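# Press the stapler arm down fully, then release it

## Task

Push the stapler's arm down until it bottoms out briefly, then let it spring back up on its own. This needs a firm push. The press only counts if the stapler remains upright and in its spot on the table. Knocking it over or shifting it out of place fails the task.

## Robot and tools

ROBOT. A humanoid upper body stands on a mount just past the table's -x edge and faces roughly +x. Only its right arm (seven joints) and right hand move. The hand has a thumb, an index finger and a middle finger. The arm's drives are cheap and have play, and the wrist is comparatively weak.

SCENE FRAME. Positions are in metres. The table top is z = 0 and +z is up. +x runs across the table away from the robot, and the robot's right is toward -y. The table's near edge is at x = 0.18. The pelvis sits 0.01 to 0.14 m above the table. The right shoulder is about 0.28 m above the pelvis, 0.14 m toward -y and 0.06 m toward +x. The hand point can reach at most 0.55 m from the shoulder. The body may be slightly turned or tilted. Printed poses can be a few cm off, more so at full stretch.

HAND POINT. This point moves with the palm and sits 0.06 m out from the palm face, where a three-finger pinch would meet. Its axes: +y out of the palm (the thumb side, where a held object goes), +z along straight fingers, +x across the palm from the index toward the middle finger. With the hand flat, fingertips reach 0.095 m past the point along +z and the thumb tip 0.035 m along +y. Point +y downward to work from above. The wrist camera and its clamp, on the index side, can strike objects.

execute_actions. Argument actions is a list of actions, run in order. Each action is a list of 1 to 15 rows, and each row drives one control step of 1/30 s. An action always lasts 15 steps (0.5 s); if it has fewer rows, its last row is repeated. There is one arm, so each row is a single list of 13 numbers, each in [-1, 1], in this order: dx, dy, dz, rx, ry, rz, thumb_0, thumb_1, thumb_2, middle_0, middle_1, index_0, index_1.

The first six numbers are an offset, not a pose. They are measured from the Hand target as it stood when the action began, along that target's own axes. Every row of an action is measured from that same start, not from the row before. The next action starts from the new target, so sending the same offset twice moves twice as far. The scale is 1.0 = 0.6 m for dx, dy, dz and 1.0 = 180 degrees for rx, ry, rz, which together form one rotation vector. On every step, the controller limits the commanded pose to within 70 mm and 16 degrees of the measured hand pose. When it cannot satisfy both, it favours position. Large turns can swing the elbow.

The last seven numbers are absolute goal angles, each mapped linearly between its hinge's stops. thumb_0 rotates the thumb from +60 degrees (+1) to -60 degrees (-1). Toward +1 a bent thumb's tip heads for the middle finger, toward -1 for the index. For the other six, +1 is open and -1 is closed. thumb_1 runs from +35 to -60 degrees and is straight at +0.26. thumb_2 runs from 0 to -100 degrees. Each finger's _0 bends at the knuckle, 0 to +90 degrees, and its _1 bends the tip link, 0 to +100 degrees. Motors act like soft springs and press only when the goal lies past the contact. A free hinge will not move for changes under about 0.06 to 0.07 (thumb_0: 0.17), and it stops about that far short. To keep the hand unchanged, resend your previous seven values; 0 is a real command.

Argument cameras (optional) picks the images returned: cam_head (896x504) and cam_wrist (896x504). Omitted, null or ["all"] gives both; [] gives none. An unknown name invalidates the call. An empty actions list just reports the state.

zoom_image. It takes camera ("cam_head" or "cam_wrist") and region [x0, y0, x1, y1] in pixels, with the origin at the top-left, at most 504 by 504. It only works on a camera included in the latest images.

finished_scene. It takes scene, the current scene's integer number. It ends the scene irreversibly, and the stapler must already be in its goal state with the robot not holding anything.

RESULTS. A result arrives once the robot is still, up to 3 s after the last action; finger motion is not awaited. It gives the following:
- end_effector_position (m) and end_effector_quat_wxyz of the hand point, in the scene frame.
- Hand target: the last commanded pose after limiting. Your next offsets start from here. The hand often rests short of it; waiting will not close the gap, but the next action, even all zeros, tries again. Send the remaining difference as an offset if needed.
- hand_goal and hand_position, on the command scale in command order.
- hand_torque_nm, positive toward -1.
- Joint positions, velocities (flagged "within noise" when essentially still) and torques. Torques include gravity, carry per-unit offsets and noise, and are positive toward larger joint values.

Joint ranges (rad), base to hand: shoulder pitch -2.800 to 2.670, shoulder roll -2.252 to 0.000, shoulder yaw -2.618 to 2.618, elbow -1.047 to 2.094, wrist roll -1.972 to 1.972, wrist pitch -1.614 to 1.614, wrist yaw -1.614 to 1.614. Joint speed is capped at 2.4 rad/s.

BEHAVIOUR. The arm lags its command and coasts briefly afterward. Actions chained in one call start before the previous one settles, so long sequences fall short. The simulation keeps running while you think, holding the last command.

HEAT. Pushing toward an unreachable pose, holding the arm stretched out or carrying a load heats the motors. A MOTOR HOT line appears at 90 °C. At 120 °C an OVER-TEMPERATURE FAULT drops the arm for 30 s or more, and it may come with no warning.

CAUTIONS. Come down on the stapler arm from above, with the hand's +y pointing down, and press straight along -z. Avoid sideways drift that could slide or tip the stapler. After it bottoms out, end the push by commanding the target back up past the actual hand point, so the arm can spring back. Avoid slams, hard impacts, excessive force and knocking anything off the table.

Each tool is called after "Call:" by a JSON object that holds its "op" and its "data".

## Session

Call:
{"op": "execute_actions", "data": {"actions": []}}

Scene clock: 0.00 s.
end_effector_position=(+0.2118, -0.1899, +0.2958) hand_goal=(+0.000, +0.263, +1.000, +1.000, +1.000, +1.000, +1.000) hand_position=(+0.000, +0.263, +1.000, +1.000, +1.000, +1.000, +1.000) hand_torque_nm=(+0.00, +0.00, +0.00, +0.00, +0.00, +0.00, +0.00) end_effector_quat_wxyz=(+0.710, -0.602, +0.178, -0.319)
Joint positions: [0.403 -0.922 -1.025 -0.576 0.135 -0.859 0.389]
Joint velocities: within noise
Joint torques (N m): no reading
Hand target: +0.2118, -0.1899, +0.2958; +0.710, -0.602, +0.178, -0.319

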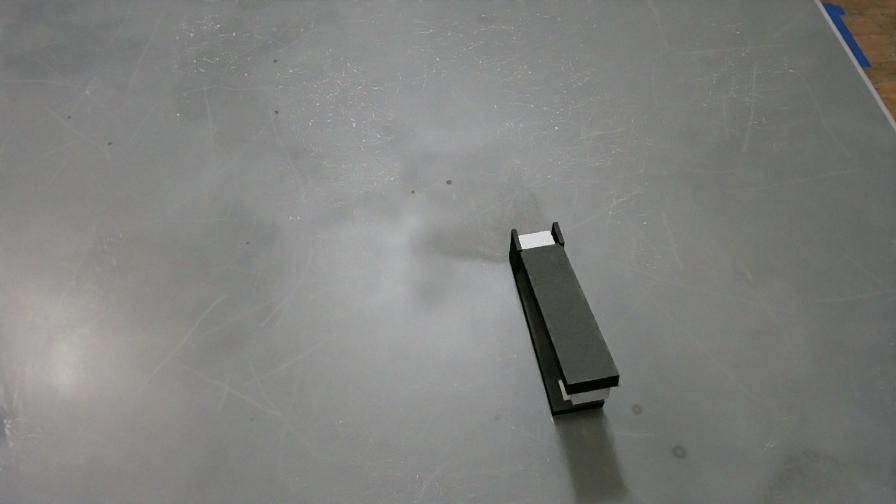

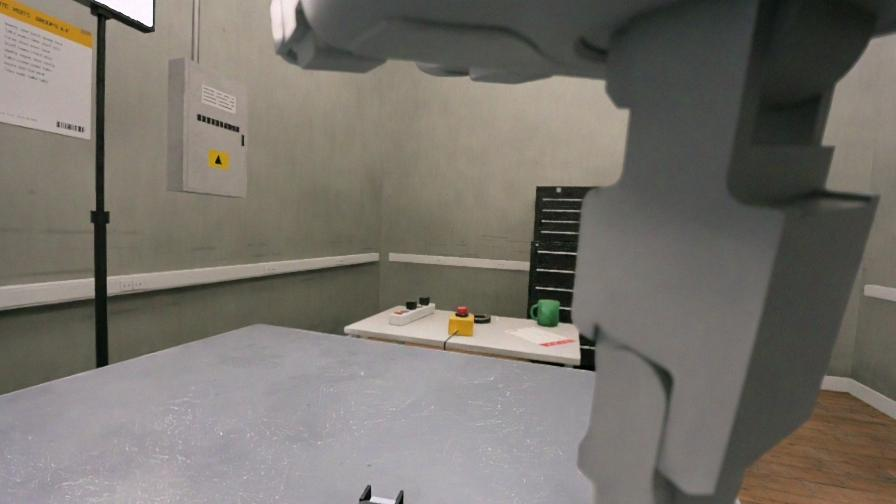

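Call:
{"op": "execute_actions", "data": {"actions": [[[0.07,0.04,0.06,0,0,0,0,0.263,1,0.5,0.5,0.5,0.5],[0.142,0.08,0.12,0,0,0,0,0.263,1,0,0,0,0]],[[0,0,0,-0.05,0.106,0.09,0,0.263,1,-0.5,-0.5,-0.5,-0.5],[0,0,0,-0.095,0.212,0.18,0,0.263,1,-1,-1,-1,-1]],[[0,0,0,-0.05,0.106,0.09,0,0.263,1,-1,-1,-1,-1],[0,0,0,-0.095,0.212,0.18,0,0.263,1,-1,-1,-1,-1]]]}}

Scene clock: 11.33 s.
end_effector_position=(+0.3270, -0.1890, +0.2733) hand_goal=(+0.000, +0.263, +1.000, -1.000, -1.000, -1.000, -1.000) hand_position=(+0.000, +0.263, +1.000, -0.932, -0.938, -0.932, -0.938) hand_torque_nm=(+0.00, +0.00, +0.00, +0.08, +0.08, +0.08, +0.08) end_effector_quat_wxyz=(+0.466, -0.340, +0.803, -0.146)
Joint positions: [-0.778 -1.435 0.009 -0.395 0.76 1.135 0.372]
Joint velocities: within noise
Joint torques (N m): [-4.75 -5.58 -1.83 0.75 0.02 -0.68 -0.56]
Hand target: +0.3316, -0.1900, +0.2758; +0.420, -0.333, +0.829, -0.158
Off the commanded pose: 0.005 m, 15 deg; orientation clipped; orientation clipped at the end of an earlier action of this call.

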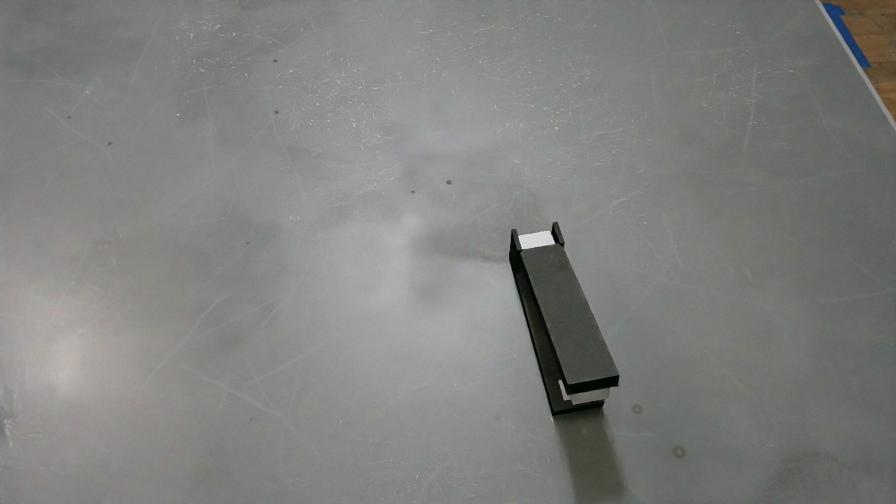

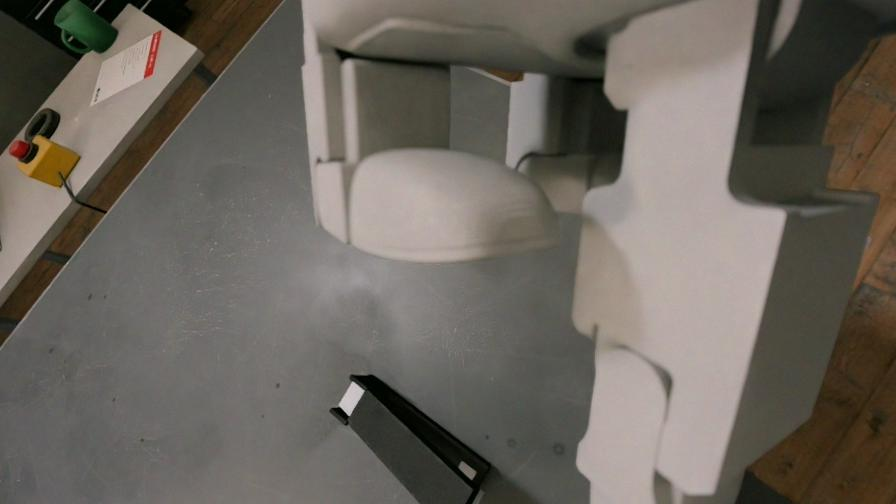

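Call:
{"op": "execute_actions", "data": {"actions": [[[0,0,0,-0.027,0.07,0.056,0,0.263,1,-1,-1,-1,-1],[0,0,0,-0.054,0.142,0.112,0,0.263,1,-1,-1,-1,-1]],[[0,0,0,-0.027,0.07,0.056,0,0.263,1,-1,-1,-1,-1],[0,0,0,-0.054,0.142,0.112,0,0.263,1,-1,-1,-1,-1]],[[0,0,0,0,0,0,0,0.263,1,-1,-1,-1,-1]]]}}

Scene clock: 14.73 s.
end_effector_position=(+0.3294, -0.1920, +0.2694) hand_goal=(+0.000, +0.263, +1.000, -1.000, -1.000, -1.000, -1.000) hand_position=(+0.000, +0.263, +1.000, -0.932, -0.941, -0.932, -0.941) hand_torque_nm=(+0.00, +0.00, +0.00, +0.08, +0.08, +0.08, +0.08) end_effector_quat_wxyz=(+0.001, -0.009, +1.000, +0.002)
Joint positions: [-2.185 -1.099 2.054 0.727 1.52 1.581 0.652]
Joint velocities: within noise
Joint torques (N m): [-7.05 -0.01 -0.78 2.66 0.23 0.07 0.3]
Hand target: +0.3316, -0.1900, +0.2758; +0.010, -0.008, +1.000, +0.004
Off the commanded pose: 0.007 m, 1 deg; orientation clipped at the end of an earlier action of this call.
joint sent to its limit — joint 6 (wrist pitch), upper limit. The joint targets still meet the commanded pose.

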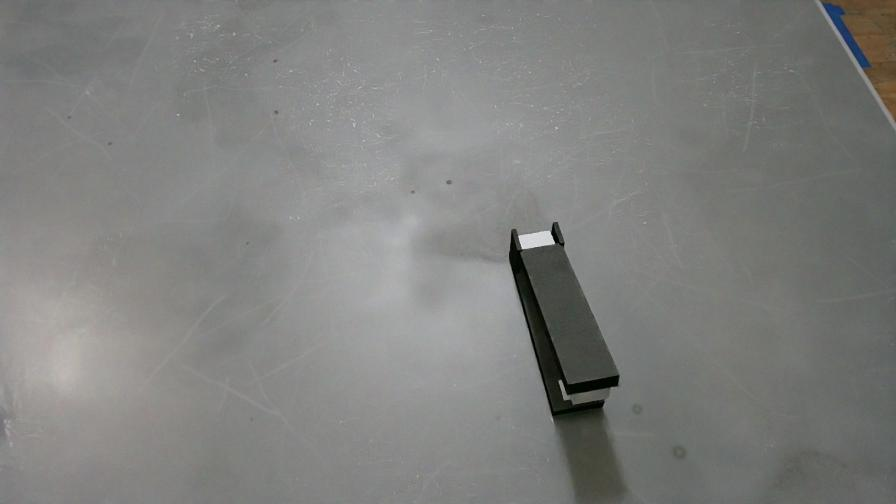

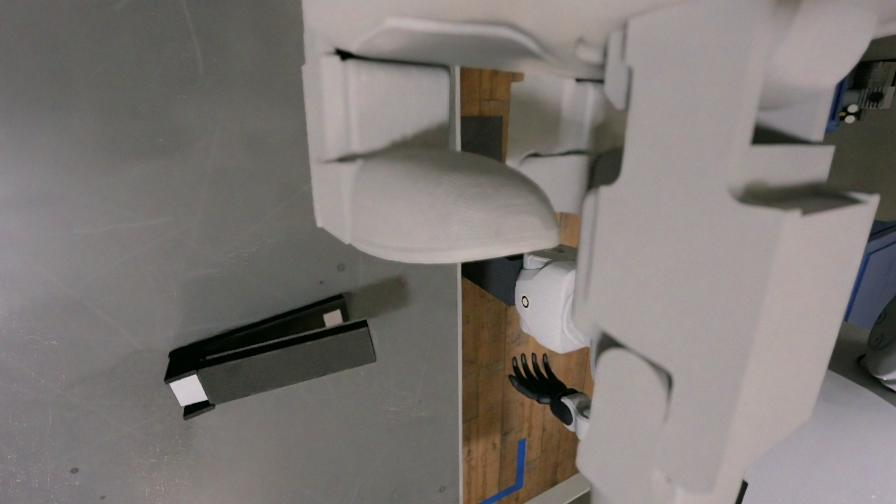

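Call:
{"op": "execute_actions", "data": {"actions": [[[0.02,0.05,0.06,0,0,0,0,0.263,1,-1,-1,-1,-1],[0.05,0.1,0.117,0,0,0,0,0.263,1,-1,-1,-1,-1]]]}}

Scene clock: 20.33 s.
end_effector_position=(+0.3055, -0.1305, +0.2097) hand_goal=(+0.000, +0.263, +1.000, -1.000, -1.000, -1.000, -1.000) hand_position=(+0.000, +0.263, +1.000, -0.932, -0.941, -0.932, -0.942) hand_torque_nm=(+0.00, +0.00, +0.00, +0.08, +0.08, +0.08, +0.08) end_effector_quat_wxyz=(-0.070, -0.108, +0.991, +0.043)
Joint positions: [-1.946 -1.004 1.875 0.611 1.98 1.516 0.168]
Joint velocities: within noise
Joint torques (N m): [-4.24 -1.91 -1.78 0.65 0.47 -0.04 0.1]
Hand target: +0.3020, -0.1299, +0.2055; +0.005, -0.013, +1.000, +0.006
Off the commanded pose: 0.006 m, 15 deg; orientation clipped.
joint sent to its limit — joint 5 (wrist roll), upper limit. The joint targets are off in orientation, not in position.

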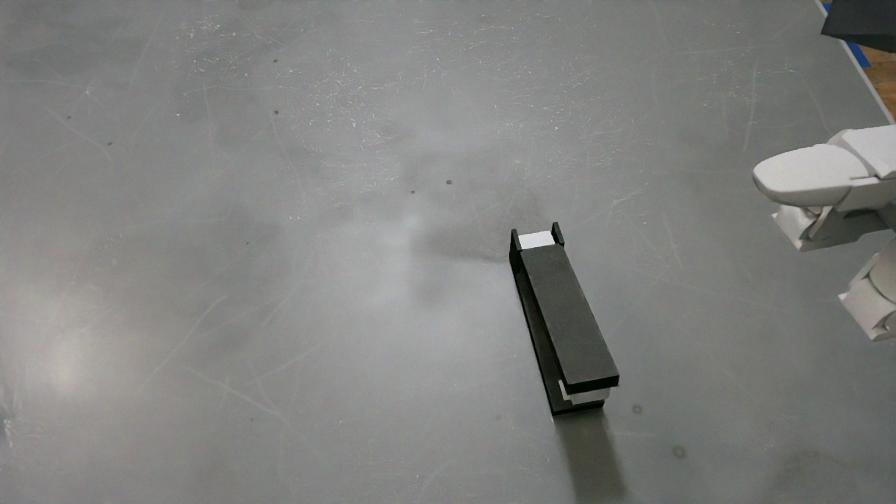

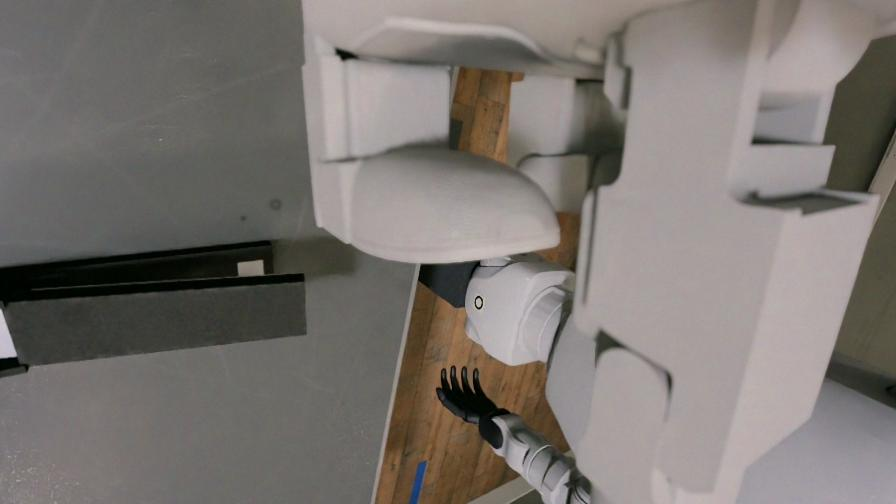

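Call:
{"op": "execute_actions", "data": {"actions": [[[0,0,-0.12,0,-0.06,0,0,0.263,1,-1,-1,-1,-1],[0,0,-0.12,0,-0.12,0,0,0.263,1,-1,-1,-1,-1]],[[0,0,0,0,-0.06,0,0,0.263,1,-1,-1,-1,-1],[0,0,0,0,-0.18,0,0,0.263,1,-1,-1,-1,-1]],[[0,0,0,0,-0.06,0,0,0.263,1,-1,-1,-1,-1],[0,0,0,0,-0.2,0,0,0.263,1,-1,-1,-1,-1]]]}}

Scene clock: 25.27 s.
end_effector_position=(+0.2972, -0.1305, +0.2845) hand_goal=(+0.000, +0.263, +1.000, -1.000, -1.000, -1.000, -1.000) hand_position=(+0.000, +0.263, +1.000, -0.932, -0.941, -0.932, -0.942) hand_torque_nm=(+0.00, +0.00, +0.00, +0.08, +0.08, +0.08, +0.08) end_effector_quat_wxyz=(+0.638, -0.070, +0.764, +0.062)
Joint positions: [-1.664 -1.984 1.943 -0.73 1.549 -0.401 -0.376]
Joint velocities: within noise
Joint torques (N m): [-1.3 -0.96 -1.66 -0.28 -0.14 -1.79 -0.12]
Hand target: +0.3013, -0.1308, +0.2775; +0.670, -0.054, +0.737, +0.064
Off the commanded pose: 0.008 m, 5 deg; orientation clipped at the end of an earlier action of this call.

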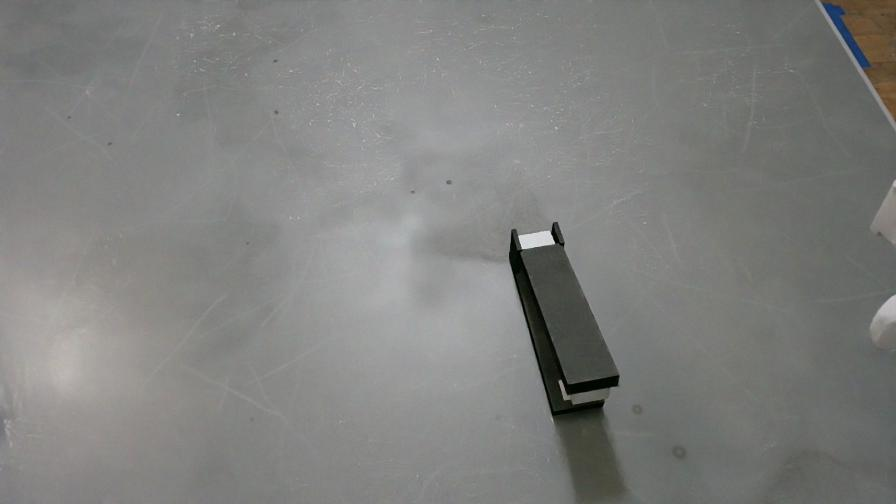

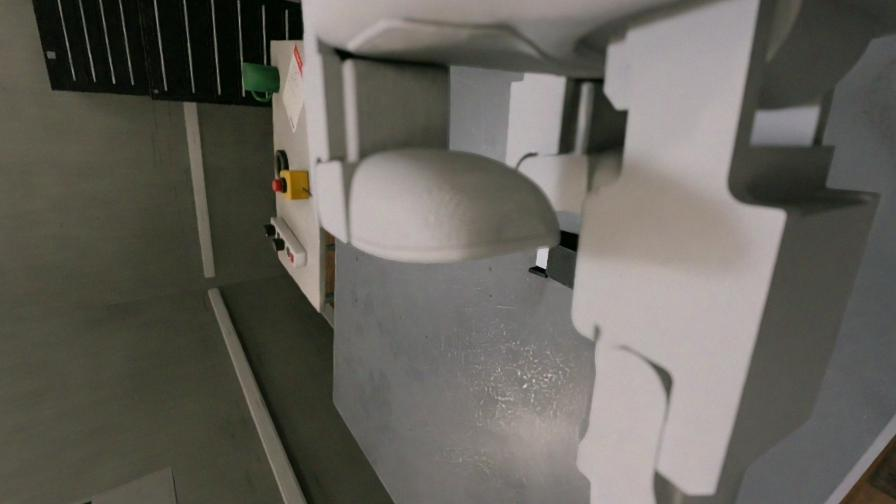

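Call:
{"op": "execute_actions", "data": {"actions": [[[0,-0.02,0.03,0,0,0.08,0,0.263,1,-1,-1,-1,-1],[0,-0.04,0.06,0,0,0.25,0,0.263,1,-1,-1,-1,-1]],[[0,0,0,0,0,0.08,0,0.263,1,-1,-1,-1,-1],[0,0,0,0,0,0.25,0,0.263,1,-1,-1,-1,-1]],[[0,0,0,0,0,0.08,0,0.263,1,-1,-1,-1,-1],[0,0,0,0,0,0.25,0,0.263,1,-1,-1,-1,-1]]], "cameras": []}}

Call:
{"op": "execute_actions", "data": {"actions": [[[0,0,0,0,0,-0.08,0,0.263,1,-1,-1,-1,-1],[0,0,0,0,0,-0.25,0,0.263,1,-1,-1,-1,-1]],[[0,0,0,0,0,-0.08,0,0.263,1,-1,-1,-1,-1],[0,0,0,0,0,-0.25,0,0.263,1,-1,-1,-1,-1]]], "cameras": []}}

Scene clock: 32.83 s.
end_effector_position=(+0.3408, -0.1539, +0.2761) hand_goal=(+0.000, +0.263, +1.000, -1.000, -1.000, -1.000, -1.000) hand_position=(+0.000, +0.263, +1.000, -0.934, -0.943, -0.935, -0.943) hand_torque_nm=(+0.00, +0.00, +0.00, +0.08, +0.08, +0.08, +0.08) end_effector_quat_wxyz=(+0.344, +0.689, +0.387, +0.507)
Joint positions: [-0.535 -0.457 0.817 -0.703 1.98 -1.435 -0.514]
Joint velocities: within noise
Joint torques (N m): [-2.2 -0.86 -1.48 -3.64 -0.42 0.7 0.99]
Hand target: +0.3406, -0.1484, +0.2736; +0.319, +0.650, +0.389, +0.569
Off the commanded pose: 0.006 m, 9 deg; orientation clipped at the end of an earlier action of this call.
joint sent to its limit — joint 5 (wrist roll), upper limit. The joint targets are off in position and orientation.
No camera images: "cameras" was empty.

Scene clock: 34.20 s.
end_effector_position=(+0.3399, -0.1495, +0.2707) hand_goal=(+0.000, +0.263, +1.000, -1.000, -1.000, -1.000, -1.000) hand_position=(+0.000, +0.263, +1.000, -0.934, -0.943, -0.935, -0.943) hand_torque_nm=(+0.00, +0.00, +0.00, +0.08, +0.08, +0.08, +0.08) end_effector_quat_wxyz=(+0.624, +0.192, +0.735, +0.181)
Joint positions: [-0.467 -1.511 0.858 -0.557 1.773 -0.707 -0.458]
Joint velocities: within noise
Joint torques (N m): [-3.31 -5.12 -2.49 -0.71 -0.45 -1.02 0.28]
Hand target: +0.3406, -0.1484, +0.2736; +0.629, +0.184, +0.735, +0.177
Off the commanded pose: 0.003 m, 1 deg.
No camera images: "cameras" was empty.

Call:
{"op": "execute_actions", "data": {"actions": [[[0,0,0,0,0,0.08,0,0.263,1,-1,-1,-1,-1],[0,0,0,0,0,0.25,0,0.263,1,-1,-1,-1,-1]],[[0,0,0,0,0,0.08,0,0.263,1,-1,-1,-1,-1],[0,0,0,0,0,0.25,0,0.263,1,-1,-1,-1,-1]],[[0,0,0,0,0,0.08,0,0.263,1,-1,-1,-1,-1],[0,0,0,0,0,0.25,0,0.263,1,-1,-1,-1,-1]]], "cameras": []}}

Call:
{"op": "execute_actions", "data": {"actions": [[[0,0,0,0,0,-0.08,0,0.263,1,-1,-1,-1,-1],[0,0,0,0,0,-0.25,0,0.263,1,-1,-1,-1,-1]],[[0,0,0,0,0,-0.08,0,0.263,1,-1,-1,-1,-1],[0,0,0,0,0,-0.25,0,0.263,1,-1,-1,-1,-1]]]}}

Scene clock: 38.47 s.
end_effector_position=(+0.3394, -0.1476, +0.2707) hand_goal=(+0.000, +0.263, +1.000, -1.000, -1.000, -1.000, -1.000) hand_position=(+0.000, +0.263, +1.000, -0.935, -0.943, -0.935, -0.943) hand_torque_nm=(+0.00, +0.00, +0.00, +0.08, +0.08, +0.08, +0.08) end_effector_quat_wxyz=(+0.087, +0.783, +0.193, +0.585)
Joint positions: [-0.621 0.028 0.567 -0.807 1.981 -1.572 -0.654]
Joint velocities: within noise
Joint torques (N m): [-4.08 0.19 -0.01 -3.06 -0.09 0.8 0.26]
Hand target: +0.3406, -0.1484, +0.2736; +0.080, +0.750, +0.117, +0.645
Off the commanded pose: 0.003 m, 12 deg; orientation clipped.
joint sent to its limit — joint 2 (shoulder roll), upper limit; joint 5 (wrist roll), upper limit. The joint targets are off in orientation, not in position.
No camera images: "cameras" was empty.

Scene clock: 39.83 s.
end_effector_position=(+0.3409, -0.1462, +0.2762) hand_goal=(+0.000, +0.263, +1.000, -1.000, -1.000, -1.000, -1.000) hand_position=(+0.000, +0.263, +1.000, -0.935, -0.943, -0.935, -0.943) hand_torque_nm=(+0.00, +0.00, +0.00, +0.08, +0.08, +0.08, +0.08) end_effector_quat_wxyz=(+0.509, +0.452, +0.610, +0.406)
Joint positions: [-0.274 -0.881 0.586 -0.601 1.897 -0.758 -0.441]
Joint velocities: within noise
Joint torques (N m): [-1.8 -3.45 -2.07 -1.99 -0.63 -0.29 1.08]
Hand target: +0.3406, -0.1484, +0.2736; +0.513, +0.448, +0.613, +0.400
Off the commanded pose: 0.003 m, 1 deg.

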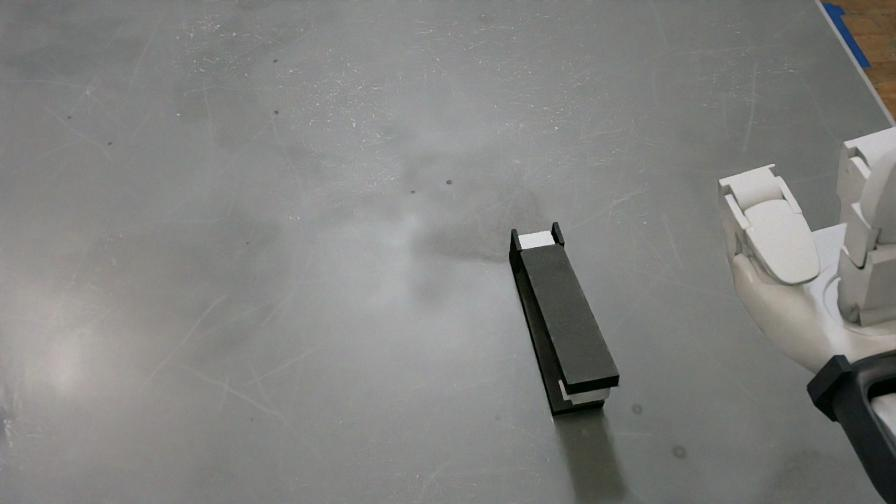

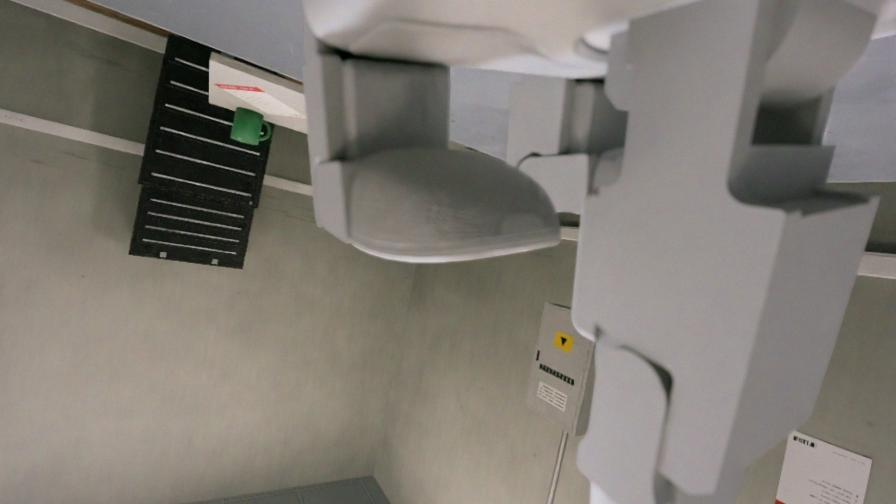

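Call:
{"op": "execute_actions", "data": {"actions": [[[0,0,0,0.05,0.06,-0.05,0,0.263,1,-1,-1,-1,-1],[0,0,0,0.11,0.141,-0.123,0,0.263,1,-1,-1,-1,-1]],[[0,0,0,0.05,0.06,-0.05,0,0.263,1,-1,-1,-1,-1],[0,0,0,0.11,0.141,-0.123,0,0.263,1,-1,-1,-1,-1]],[[0,0,0,0.05,0.06,-0.05,0,0.263,1,-1,-1,-1,-1],[0,0,0,0.073,0.094,-0.083,0,0.263,1,-1,-1,-1,-1]]]}}

Scene clock: 43.43 s.
end_effector_position=(+0.3390, -0.1468, +0.2677) hand_goal=(+0.000, +0.263, +1.000, -1.000, -1.000, -1.000, -1.000) hand_position=(+0.000, +0.263, +1.000, -0.935, -0.943, -0.935, -0.943) hand_torque_nm=(+0.00, +0.00, +0.00, +0.08, +0.08, +0.08, +0.08) end_effector_quat_wxyz=(+0.479, +0.123, +0.868, +0.051)
Joint positions: [-0.386 -1.019 -0.284 -0.507 1.98 0.848 -1.069]
Joint velocities: within noise
Joint torques (N m): [-3.97 -5.68 -2.51 -0.37 0.41 -0.74 0.37]
Hand target: +0.3406, -0.1484, +0.2736; +0.359, +0.133, +0.924, +0.024
Off the commanded pose: 0.006 m, 34 deg; orientation clipped; orientation clipped at the end of an earlier action of this call.
joint sent to its limit — joint 5 (wrist roll), upper limit. The joint targets are off in orientation, not in position.

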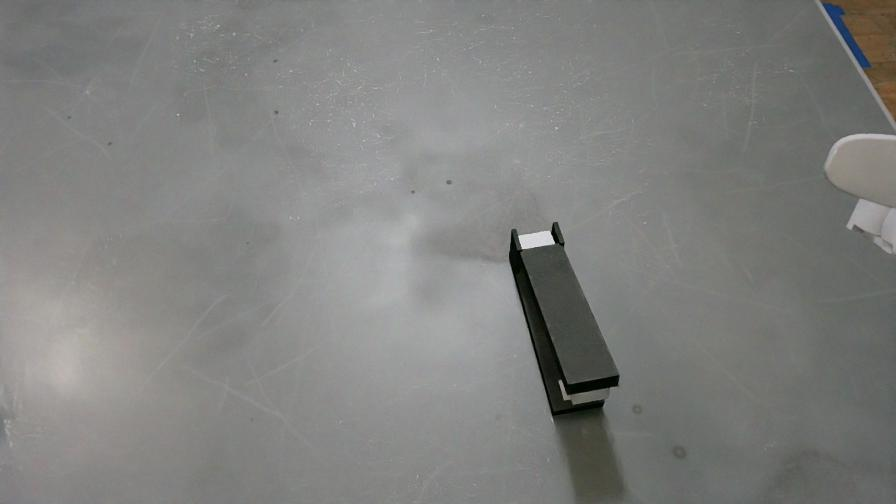

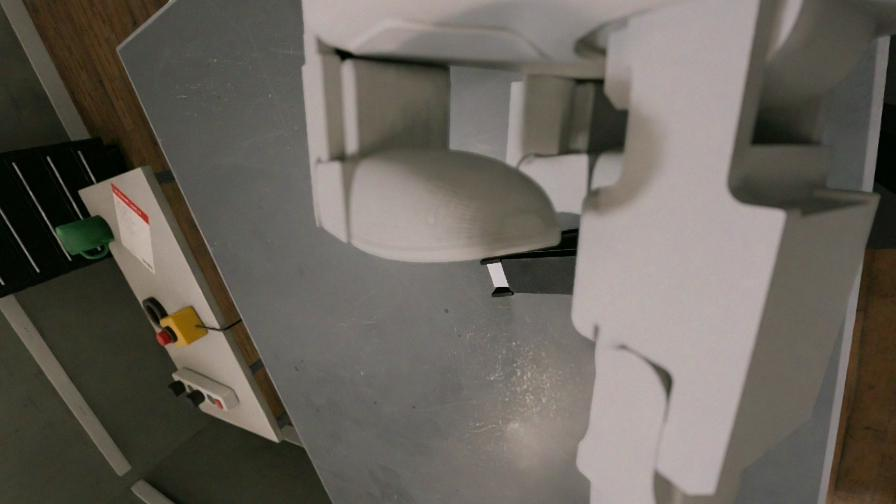

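Call:
{"op": "execute_actions", "data": {"actions": [[[0,0,0,-0.03,0.05,-0.07,0,0.263,1,-1,-1,-1,-1],[0,0,0,-0.057,0.102,-0.145,0,0.263,1,-1,-1,-1,-1]],[[0,0,0,-0.03,0.05,-0.07,0,0.263,1,-1,-1,-1,-1],[0,0,0,-0.057,0.102,-0.145,0,0.263,1,-1,-1,-1,-1]],[[0,0,0,-0.03,0.05,-0.07,0,0.263,1,-1,-1,-1,-1],[0,0,0,-0.057,0.102,-0.145,0,0.263,1,-1,-1,-1,-1]]]}}

Scene clock: 51.90 s.
end_effector_position=(+0.3348, -0.1516, +0.2694) hand_goal=(+0.000, +0.263, +1.000, -1.000, -1.000, -1.000, -1.000) hand_position=(+0.000, +0.263, +1.000, -0.935, -0.943, -0.935, -0.943) hand_torque_nm=(+0.00, +0.00, +0.00, +0.08, +0.08, +0.08, +0.08) end_effector_quat_wxyz=(+0.144, -0.285, +0.948, -0.014)
Joint positions: [-1.938 -1.152 1.393 0.341 0.942 1.41 0.781]
Joint velocities: within noise
Joint torques (N m): [-7.33 -1.15 -1.41 1.53 -0.29 -0.58 0.16]
Hand target: +0.3406, -0.1484, +0.2736; +0.088, -0.349, +0.933, +0.013
Off the commanded pose: 0.008 m, 32 deg; orientation clipped; orientation clipped at the end of an earlier action of this call.

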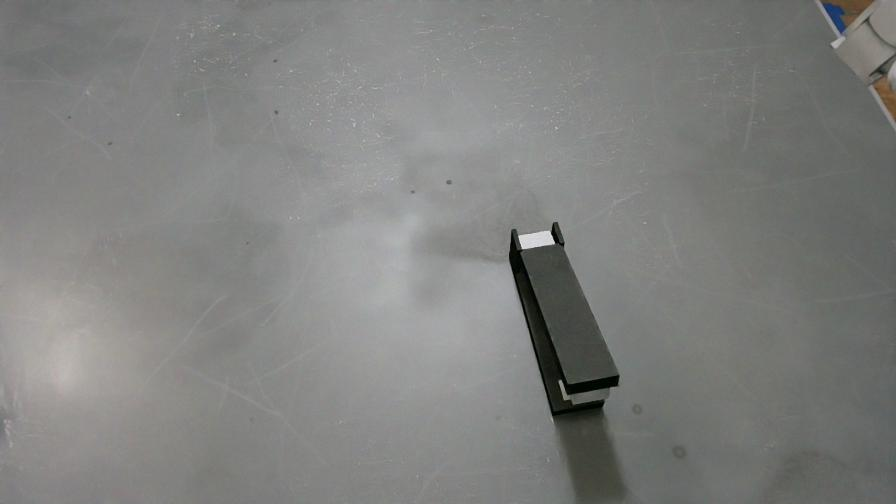

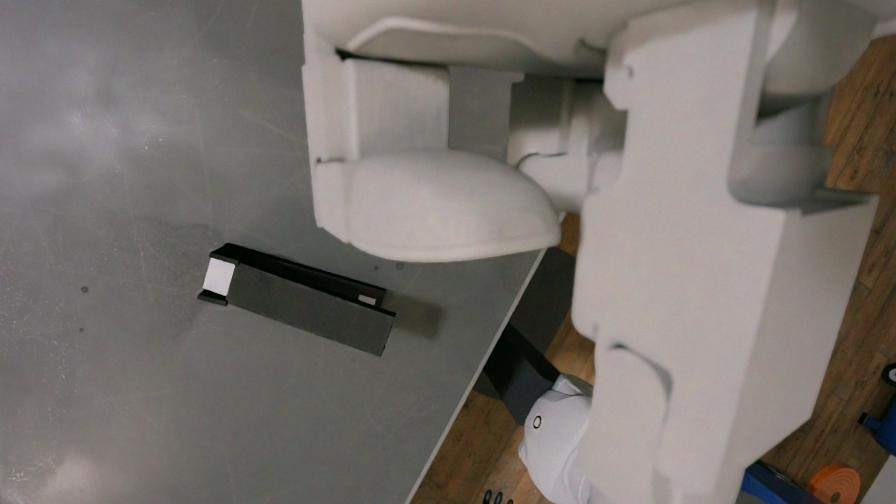

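Call:
{"op": "execute_actions", "data": {"actions": [[[0.04,0.03,0.04,0,0,0,0,0.263,1,-1,-1,-1,-1],[0.08,0.06,0.08,0,0,0,0,0.263,1,-1,-1,-1,-1]],[[0,0,0.04,0,0,0,0,0.263,1,-1,-1,-1,-1],[0.02,0.01,0.08,0,0,0,0,0.263,1,-1,-1,-1,-1]]]}}

Scene clock: 56.87 s.
end_effector_position=(+0.2840, -0.1504, +0.1680) hand_goal=(+0.000, +0.263, +1.000, -1.000, -1.000, -1.000, -1.000) hand_position=(+0.000, +0.263, +1.000, -0.935, -0.943, -0.935, -0.943) hand_torque_nm=(+0.00, +0.00, +0.00, +0.08, +0.08, +0.08, +0.08) end_effector_quat_wxyz=(+0.087, -0.347, +0.934, +0.008)
Joint positions: [-1.531 -1.231 1.311 0.057 1.213 1.238 0.379]
Joint velocities: within noise
Joint torques (N m): [-4.61 -2.12 -2.34 0.54 0.26 -0.49 -0.04]
Hand target: +0.2835, -0.1474, +0.1672; +0.088, -0.349, +0.933, +0.013
Off the commanded pose: 0.003 m, 1 deg.

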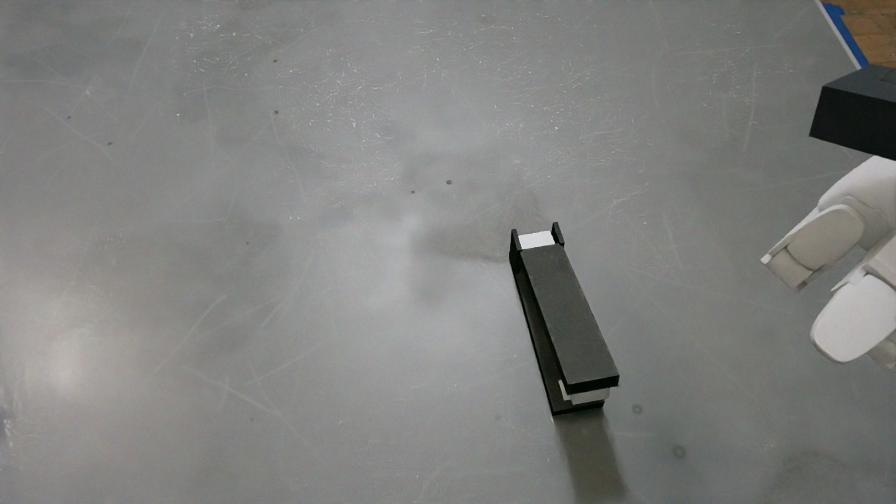

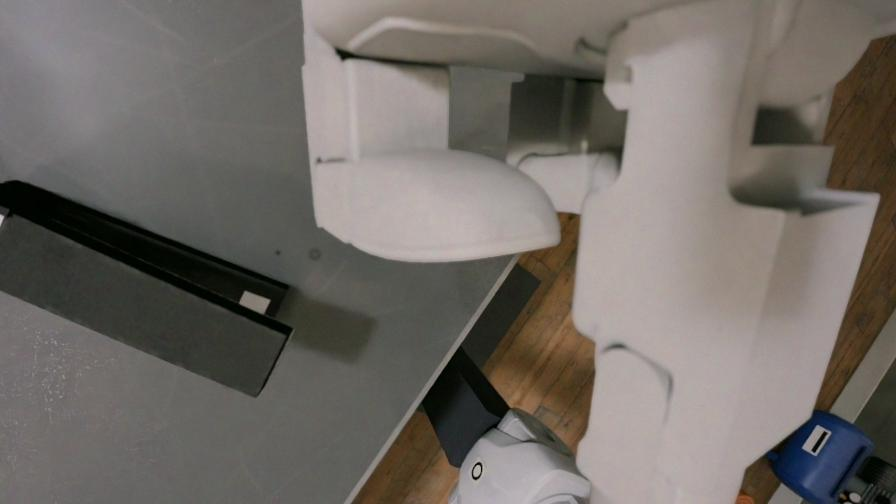

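Call:
{"op": "execute_actions", "data": {"actions": [[[-0.025,0.045,0.02,0,0,0,0,0.263,1,-1,-1,-1,-1],[-0.05,0.09,0.05,0,0,0,0,0.263,1,-1,-1,-1,-1]],[[0,0,0,0,0,0,0,0.263,1,-1,-1,-1,-1]]]}}

Scene clock: 65.03 s.
end_effector_position=(+0.2773, -0.0819, +0.1437) hand_goal=(+0.000, +0.263, +1.000, -1.000, -1.000, -1.000, -1.000) hand_position=(+0.000, +0.263, +1.000, -0.935, -0.943, -0.935, -0.943) hand_torque_nm=(+0.00, +0.00, +0.00, +0.08, +0.08, +0.08, +0.08) end_effector_quat_wxyz=(+0.094, -0.355, +0.930, +0.011)
Joint positions: [-1.453 -0.995 1.196 0.07 1.638 1.3 -0.199]
Joint velocities: within noise
Joint torques (N m): [-4.33 -3.4 -2.01 -0.3 0.45 -0.53 -0.05]
Hand target: +0.2751, -0.0846, +0.1408; +0.088, -0.349, +0.933, +0.013
Off the commanded pose: 0.005 m, 1 deg.

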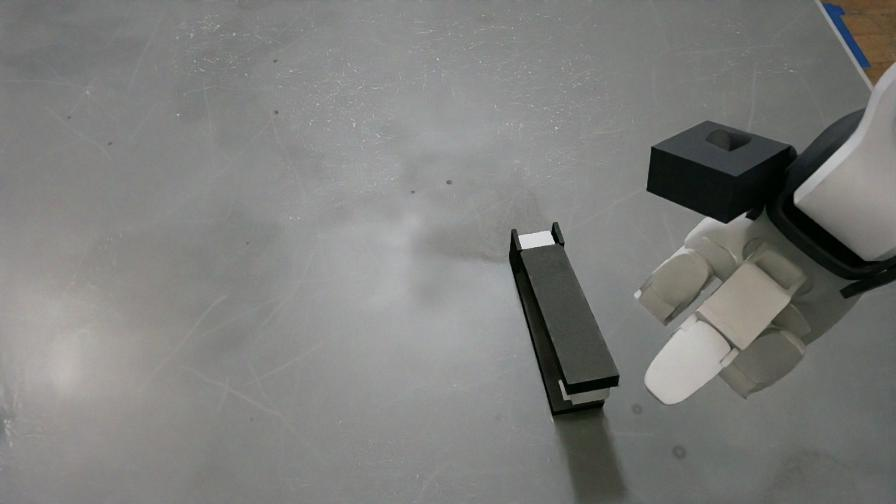

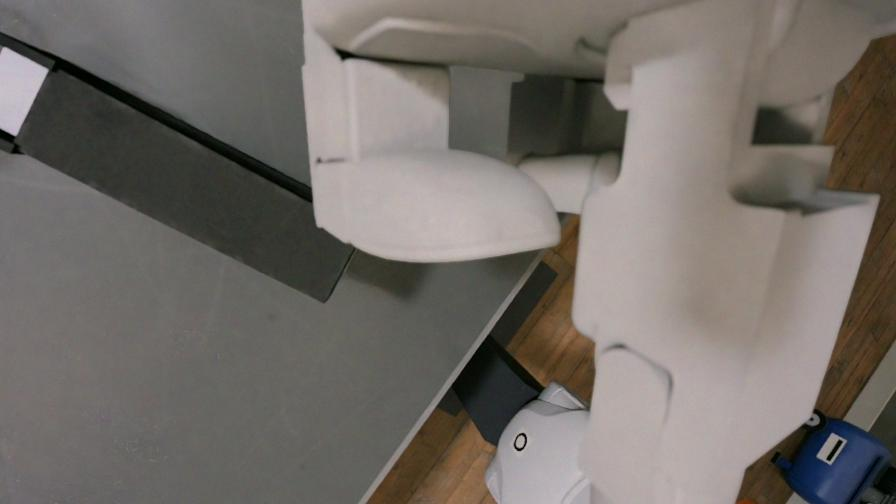

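Call:
{"op": "execute_actions", "data": {"actions": [[[-0.02,0.01,0.02,0,0,0,0,0.263,1,-1,-1,-1,-1],[-0.033,0.02,0.05,0,0,0,0,0.263,1,-1,-1,-1,-1]],[[0,0,0,0,0,0,0,0.263,1,-1,-1,-1,-1]]]}}

Scene clock: 68.90 s.
end_effector_position=(+0.2888, -0.0583, +0.1193) hand_goal=(+0.000, +0.263, +1.000, -1.000, -1.000, -1.000, -1.000) hand_position=(+0.000, +0.263, +1.000, -0.935, -0.943, -0.935, -0.943) hand_torque_nm=(+0.00, +0.00, +0.00, +0.08, +0.08, +0.08, +0.08) end_effector_quat_wxyz=(+0.095, -0.351, +0.931, +0.014)
Joint positions: [-1.432 -0.836 1.234 0.213 1.595 1.234 -0.215]
Joint velocities: within noise
Joint torques (N m): [-4.91 -2.25 -1.59 0.3 0.1 -0.51 0.2]
Hand target: +0.2865, -0.0601, +0.1143; +0.088, -0.349, +0.933, +0.013
Off the commanded pose: 0.006 m, 1 deg.

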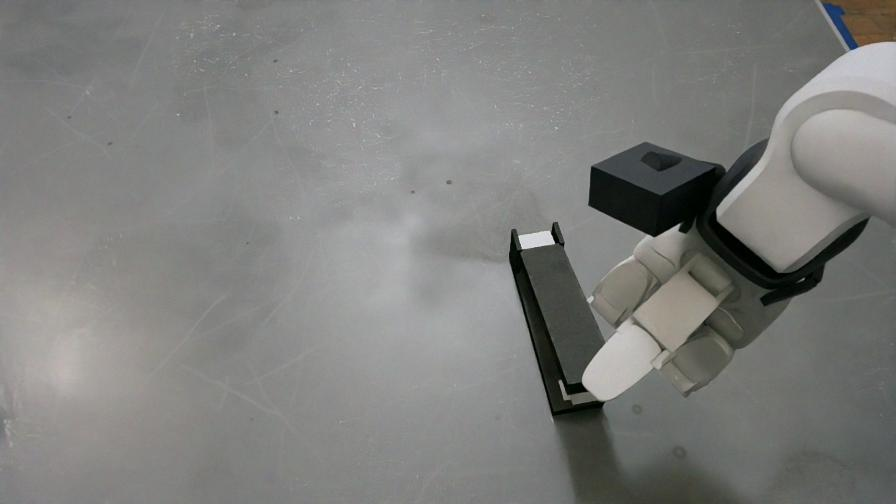

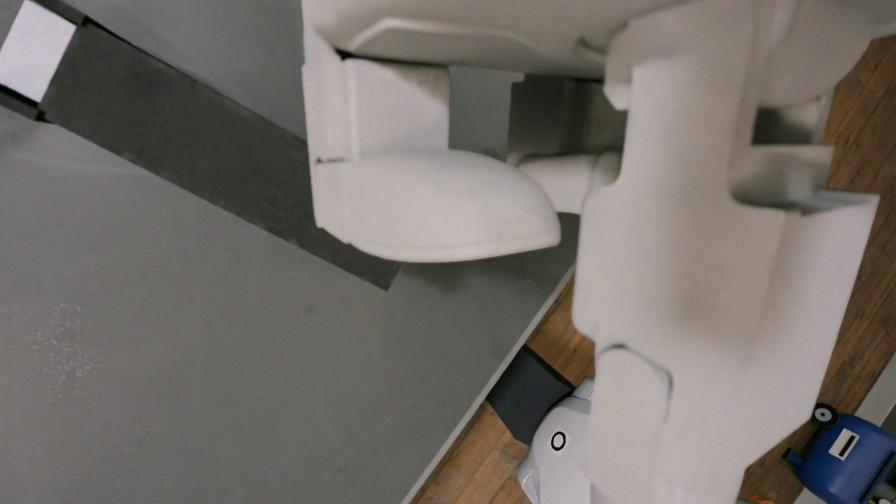

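Call:
{"op": "execute_actions", "data": {"actions": [[[-0.006,0.02,0.02,0,0,0,0,0.263,1,-1,-1,-1,-1],[-0.012,0.035,0.04,0,0,0,0,0.263,1,-1,-1,-1,-1]],[[0,0,0,0,0,0,0,0.263,1,-1,-1,-1,-1]]]}}

Scene clock: 71.87 s.
end_effector_position=(+0.2841, -0.0350, +0.0960) hand_goal=(+0.000, +0.263, +1.000, -1.000, -1.000, -1.000, -1.000) hand_position=(+0.000, +0.263, +1.000, -0.935, -0.943, -0.935, -0.943) hand_torque_nm=(+0.00, +0.00, +0.00, +0.08, +0.08, +0.08, +0.08) end_effector_quat_wxyz=(+0.095, -0.352, +0.931, +0.014)
Joint positions: [-1.38 -0.717 1.243 0.27 1.619 1.18 -0.316]
Joint velocities: within noise
Joint torques (N m): [-4.9 -2.3 -1.57 0.07 0.19 -0.48 0.16]
Hand target: +0.2818, -0.0375, +0.0911; +0.088, -0.349, +0.933, +0.013
Off the commanded pose: 0.006 m, 1 deg.

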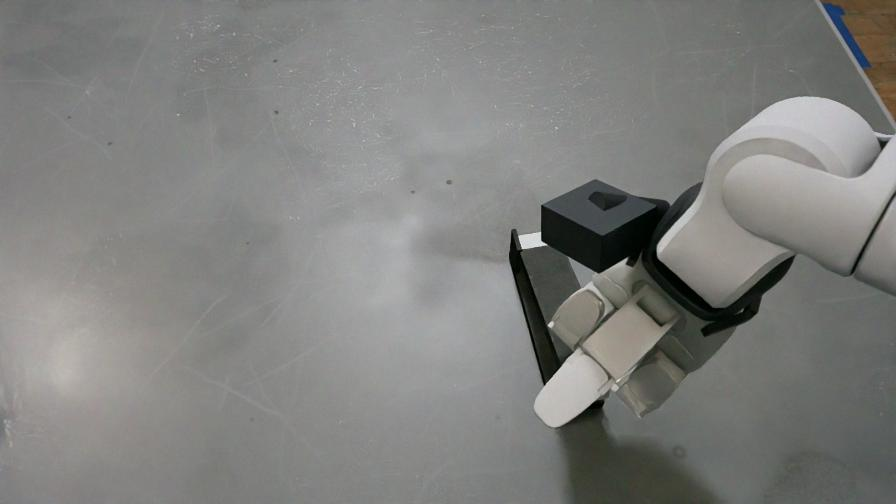

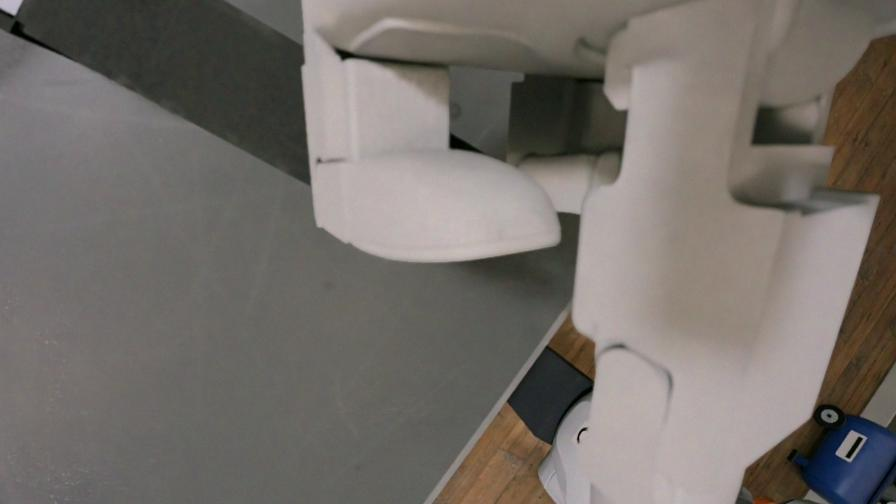

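Call:
{"op": "execute_actions", "data": {"actions": [[[0.01,0.004,0.01,0,0,0,0,0.263,1,-1,-1,-1,-1],[0.02,0.008,0.02,0,0,0,0,0.263,1,-1,-1,-1,-1]],[[0,0,0.01,0,0,0,0,0.263,1,-1,-1,-1,-1]]]}}

Call:
{"op": "execute_actions", "data": {"actions": [[[0,0,0.01,0,0,0,0,0.263,1,-1,-1,-1,-1],[0,0,0.02,0,0,0,0,0.263,1,-1,-1,-1,-1]]]}}

Scene clock: 74.67 s.
end_effector_position=(+0.2778, -0.0373, +0.0788) hand_goal=(+0.000, +0.263, +1.000, -1.000, -1.000, -1.000, -1.000) hand_position=(+0.000, +0.263, +1.000, -0.935, -0.943, -0.960, -0.943) hand_torque_nm=(+0.00, +0.00, +0.00, +0.08, +0.08, +0.05, +0.08) end_effector_quat_wxyz=(+0.100, -0.349, +0.931, +0.016)
Joint positions: [-1.32 -0.725 1.269 0.244 1.589 1.107 -0.321]
Joint velocities: within noise
Joint torques (N m): [-4.38 -1.81 -1.23 0.2 0.08 -0.38 0.12]
Hand target: +0.2726, -0.0401, +0.0712; +0.088, -0.349, +0.933, +0.013
Off the commanded pose: 0.010 m, 1 deg.

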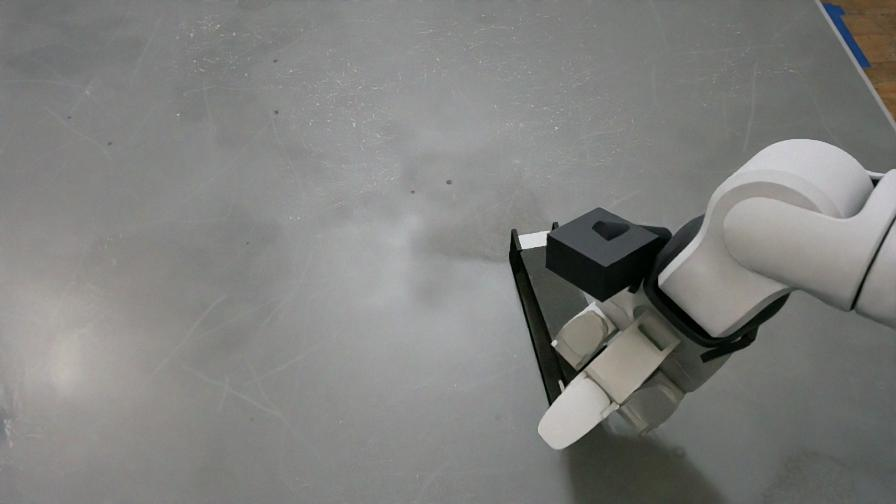

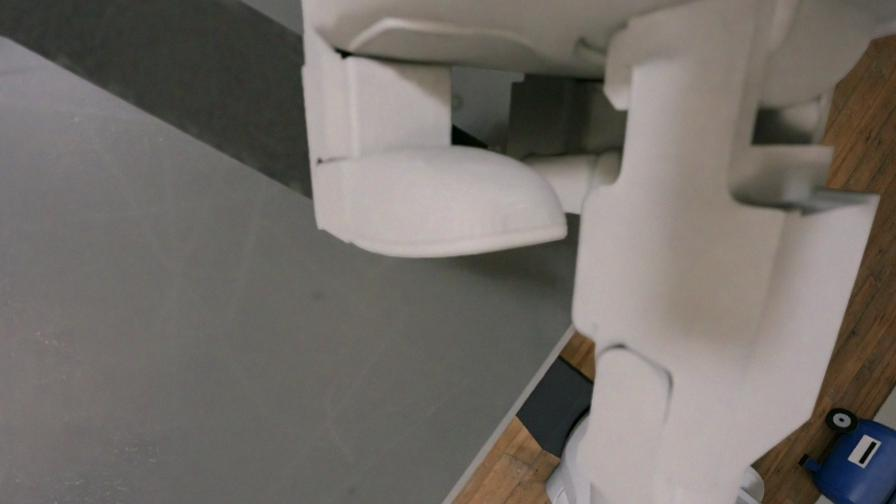

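Scene clock: 75.37 s.
end_effector_position=(+0.2830, -0.0363, +0.0702) hand_goal=(+0.000, +0.263, +1.000, -1.000, -1.000, -1.000, -1.000) hand_position=(+0.000, +0.263, +1.000, -0.935, -0.943, -0.997, -0.943) hand_torque_nm=(+0.00, +0.00, +0.00, +0.08, +0.08, +0.00, +0.08) end_effector_quat_wxyz=(+0.105, -0.347, +0.932, +0.016)
Joint positions: [-1.318 -0.696 1.299 0.297 1.54 1.063 -0.271]
Joint velocities: within noise
Joint torques (N m): [-3.89 -1.32 -0.92 0.34 0.07 -0.35 0.02]
Hand target: +0.2744, -0.0391, +0.0594; +0.088, -0.349, +0.933, +0.013
Off the commanded pose: 0.014 m, 2 deg.

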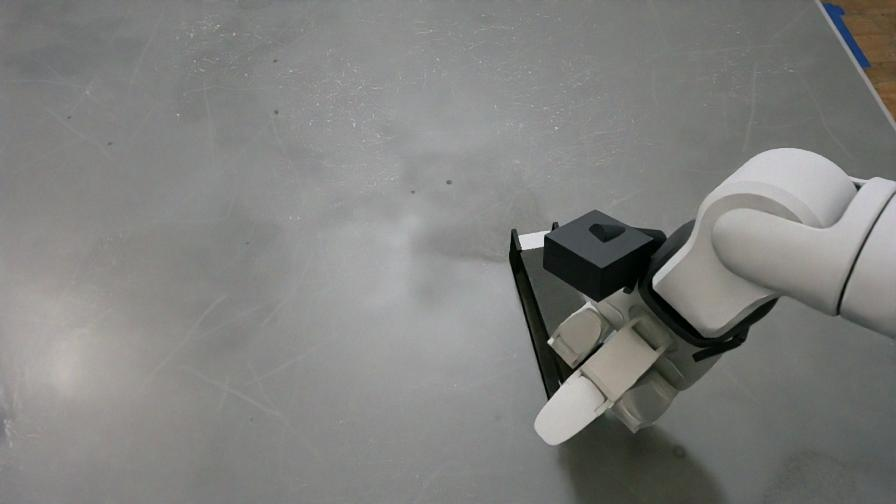

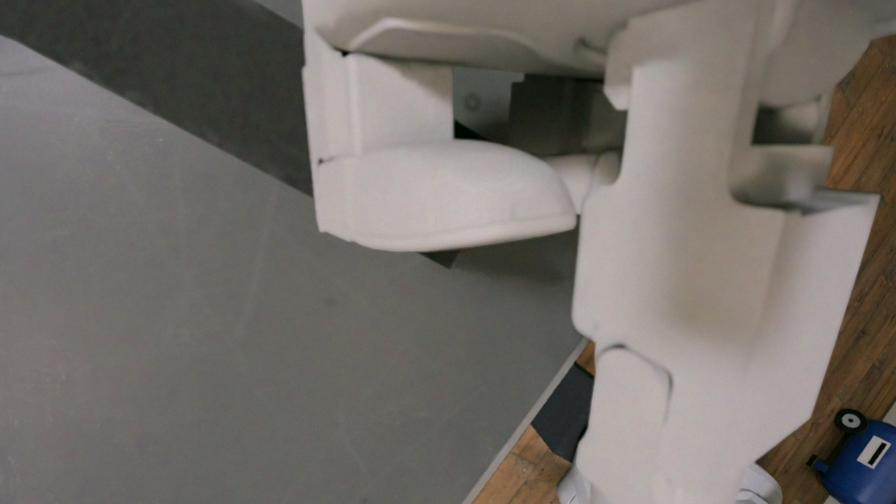

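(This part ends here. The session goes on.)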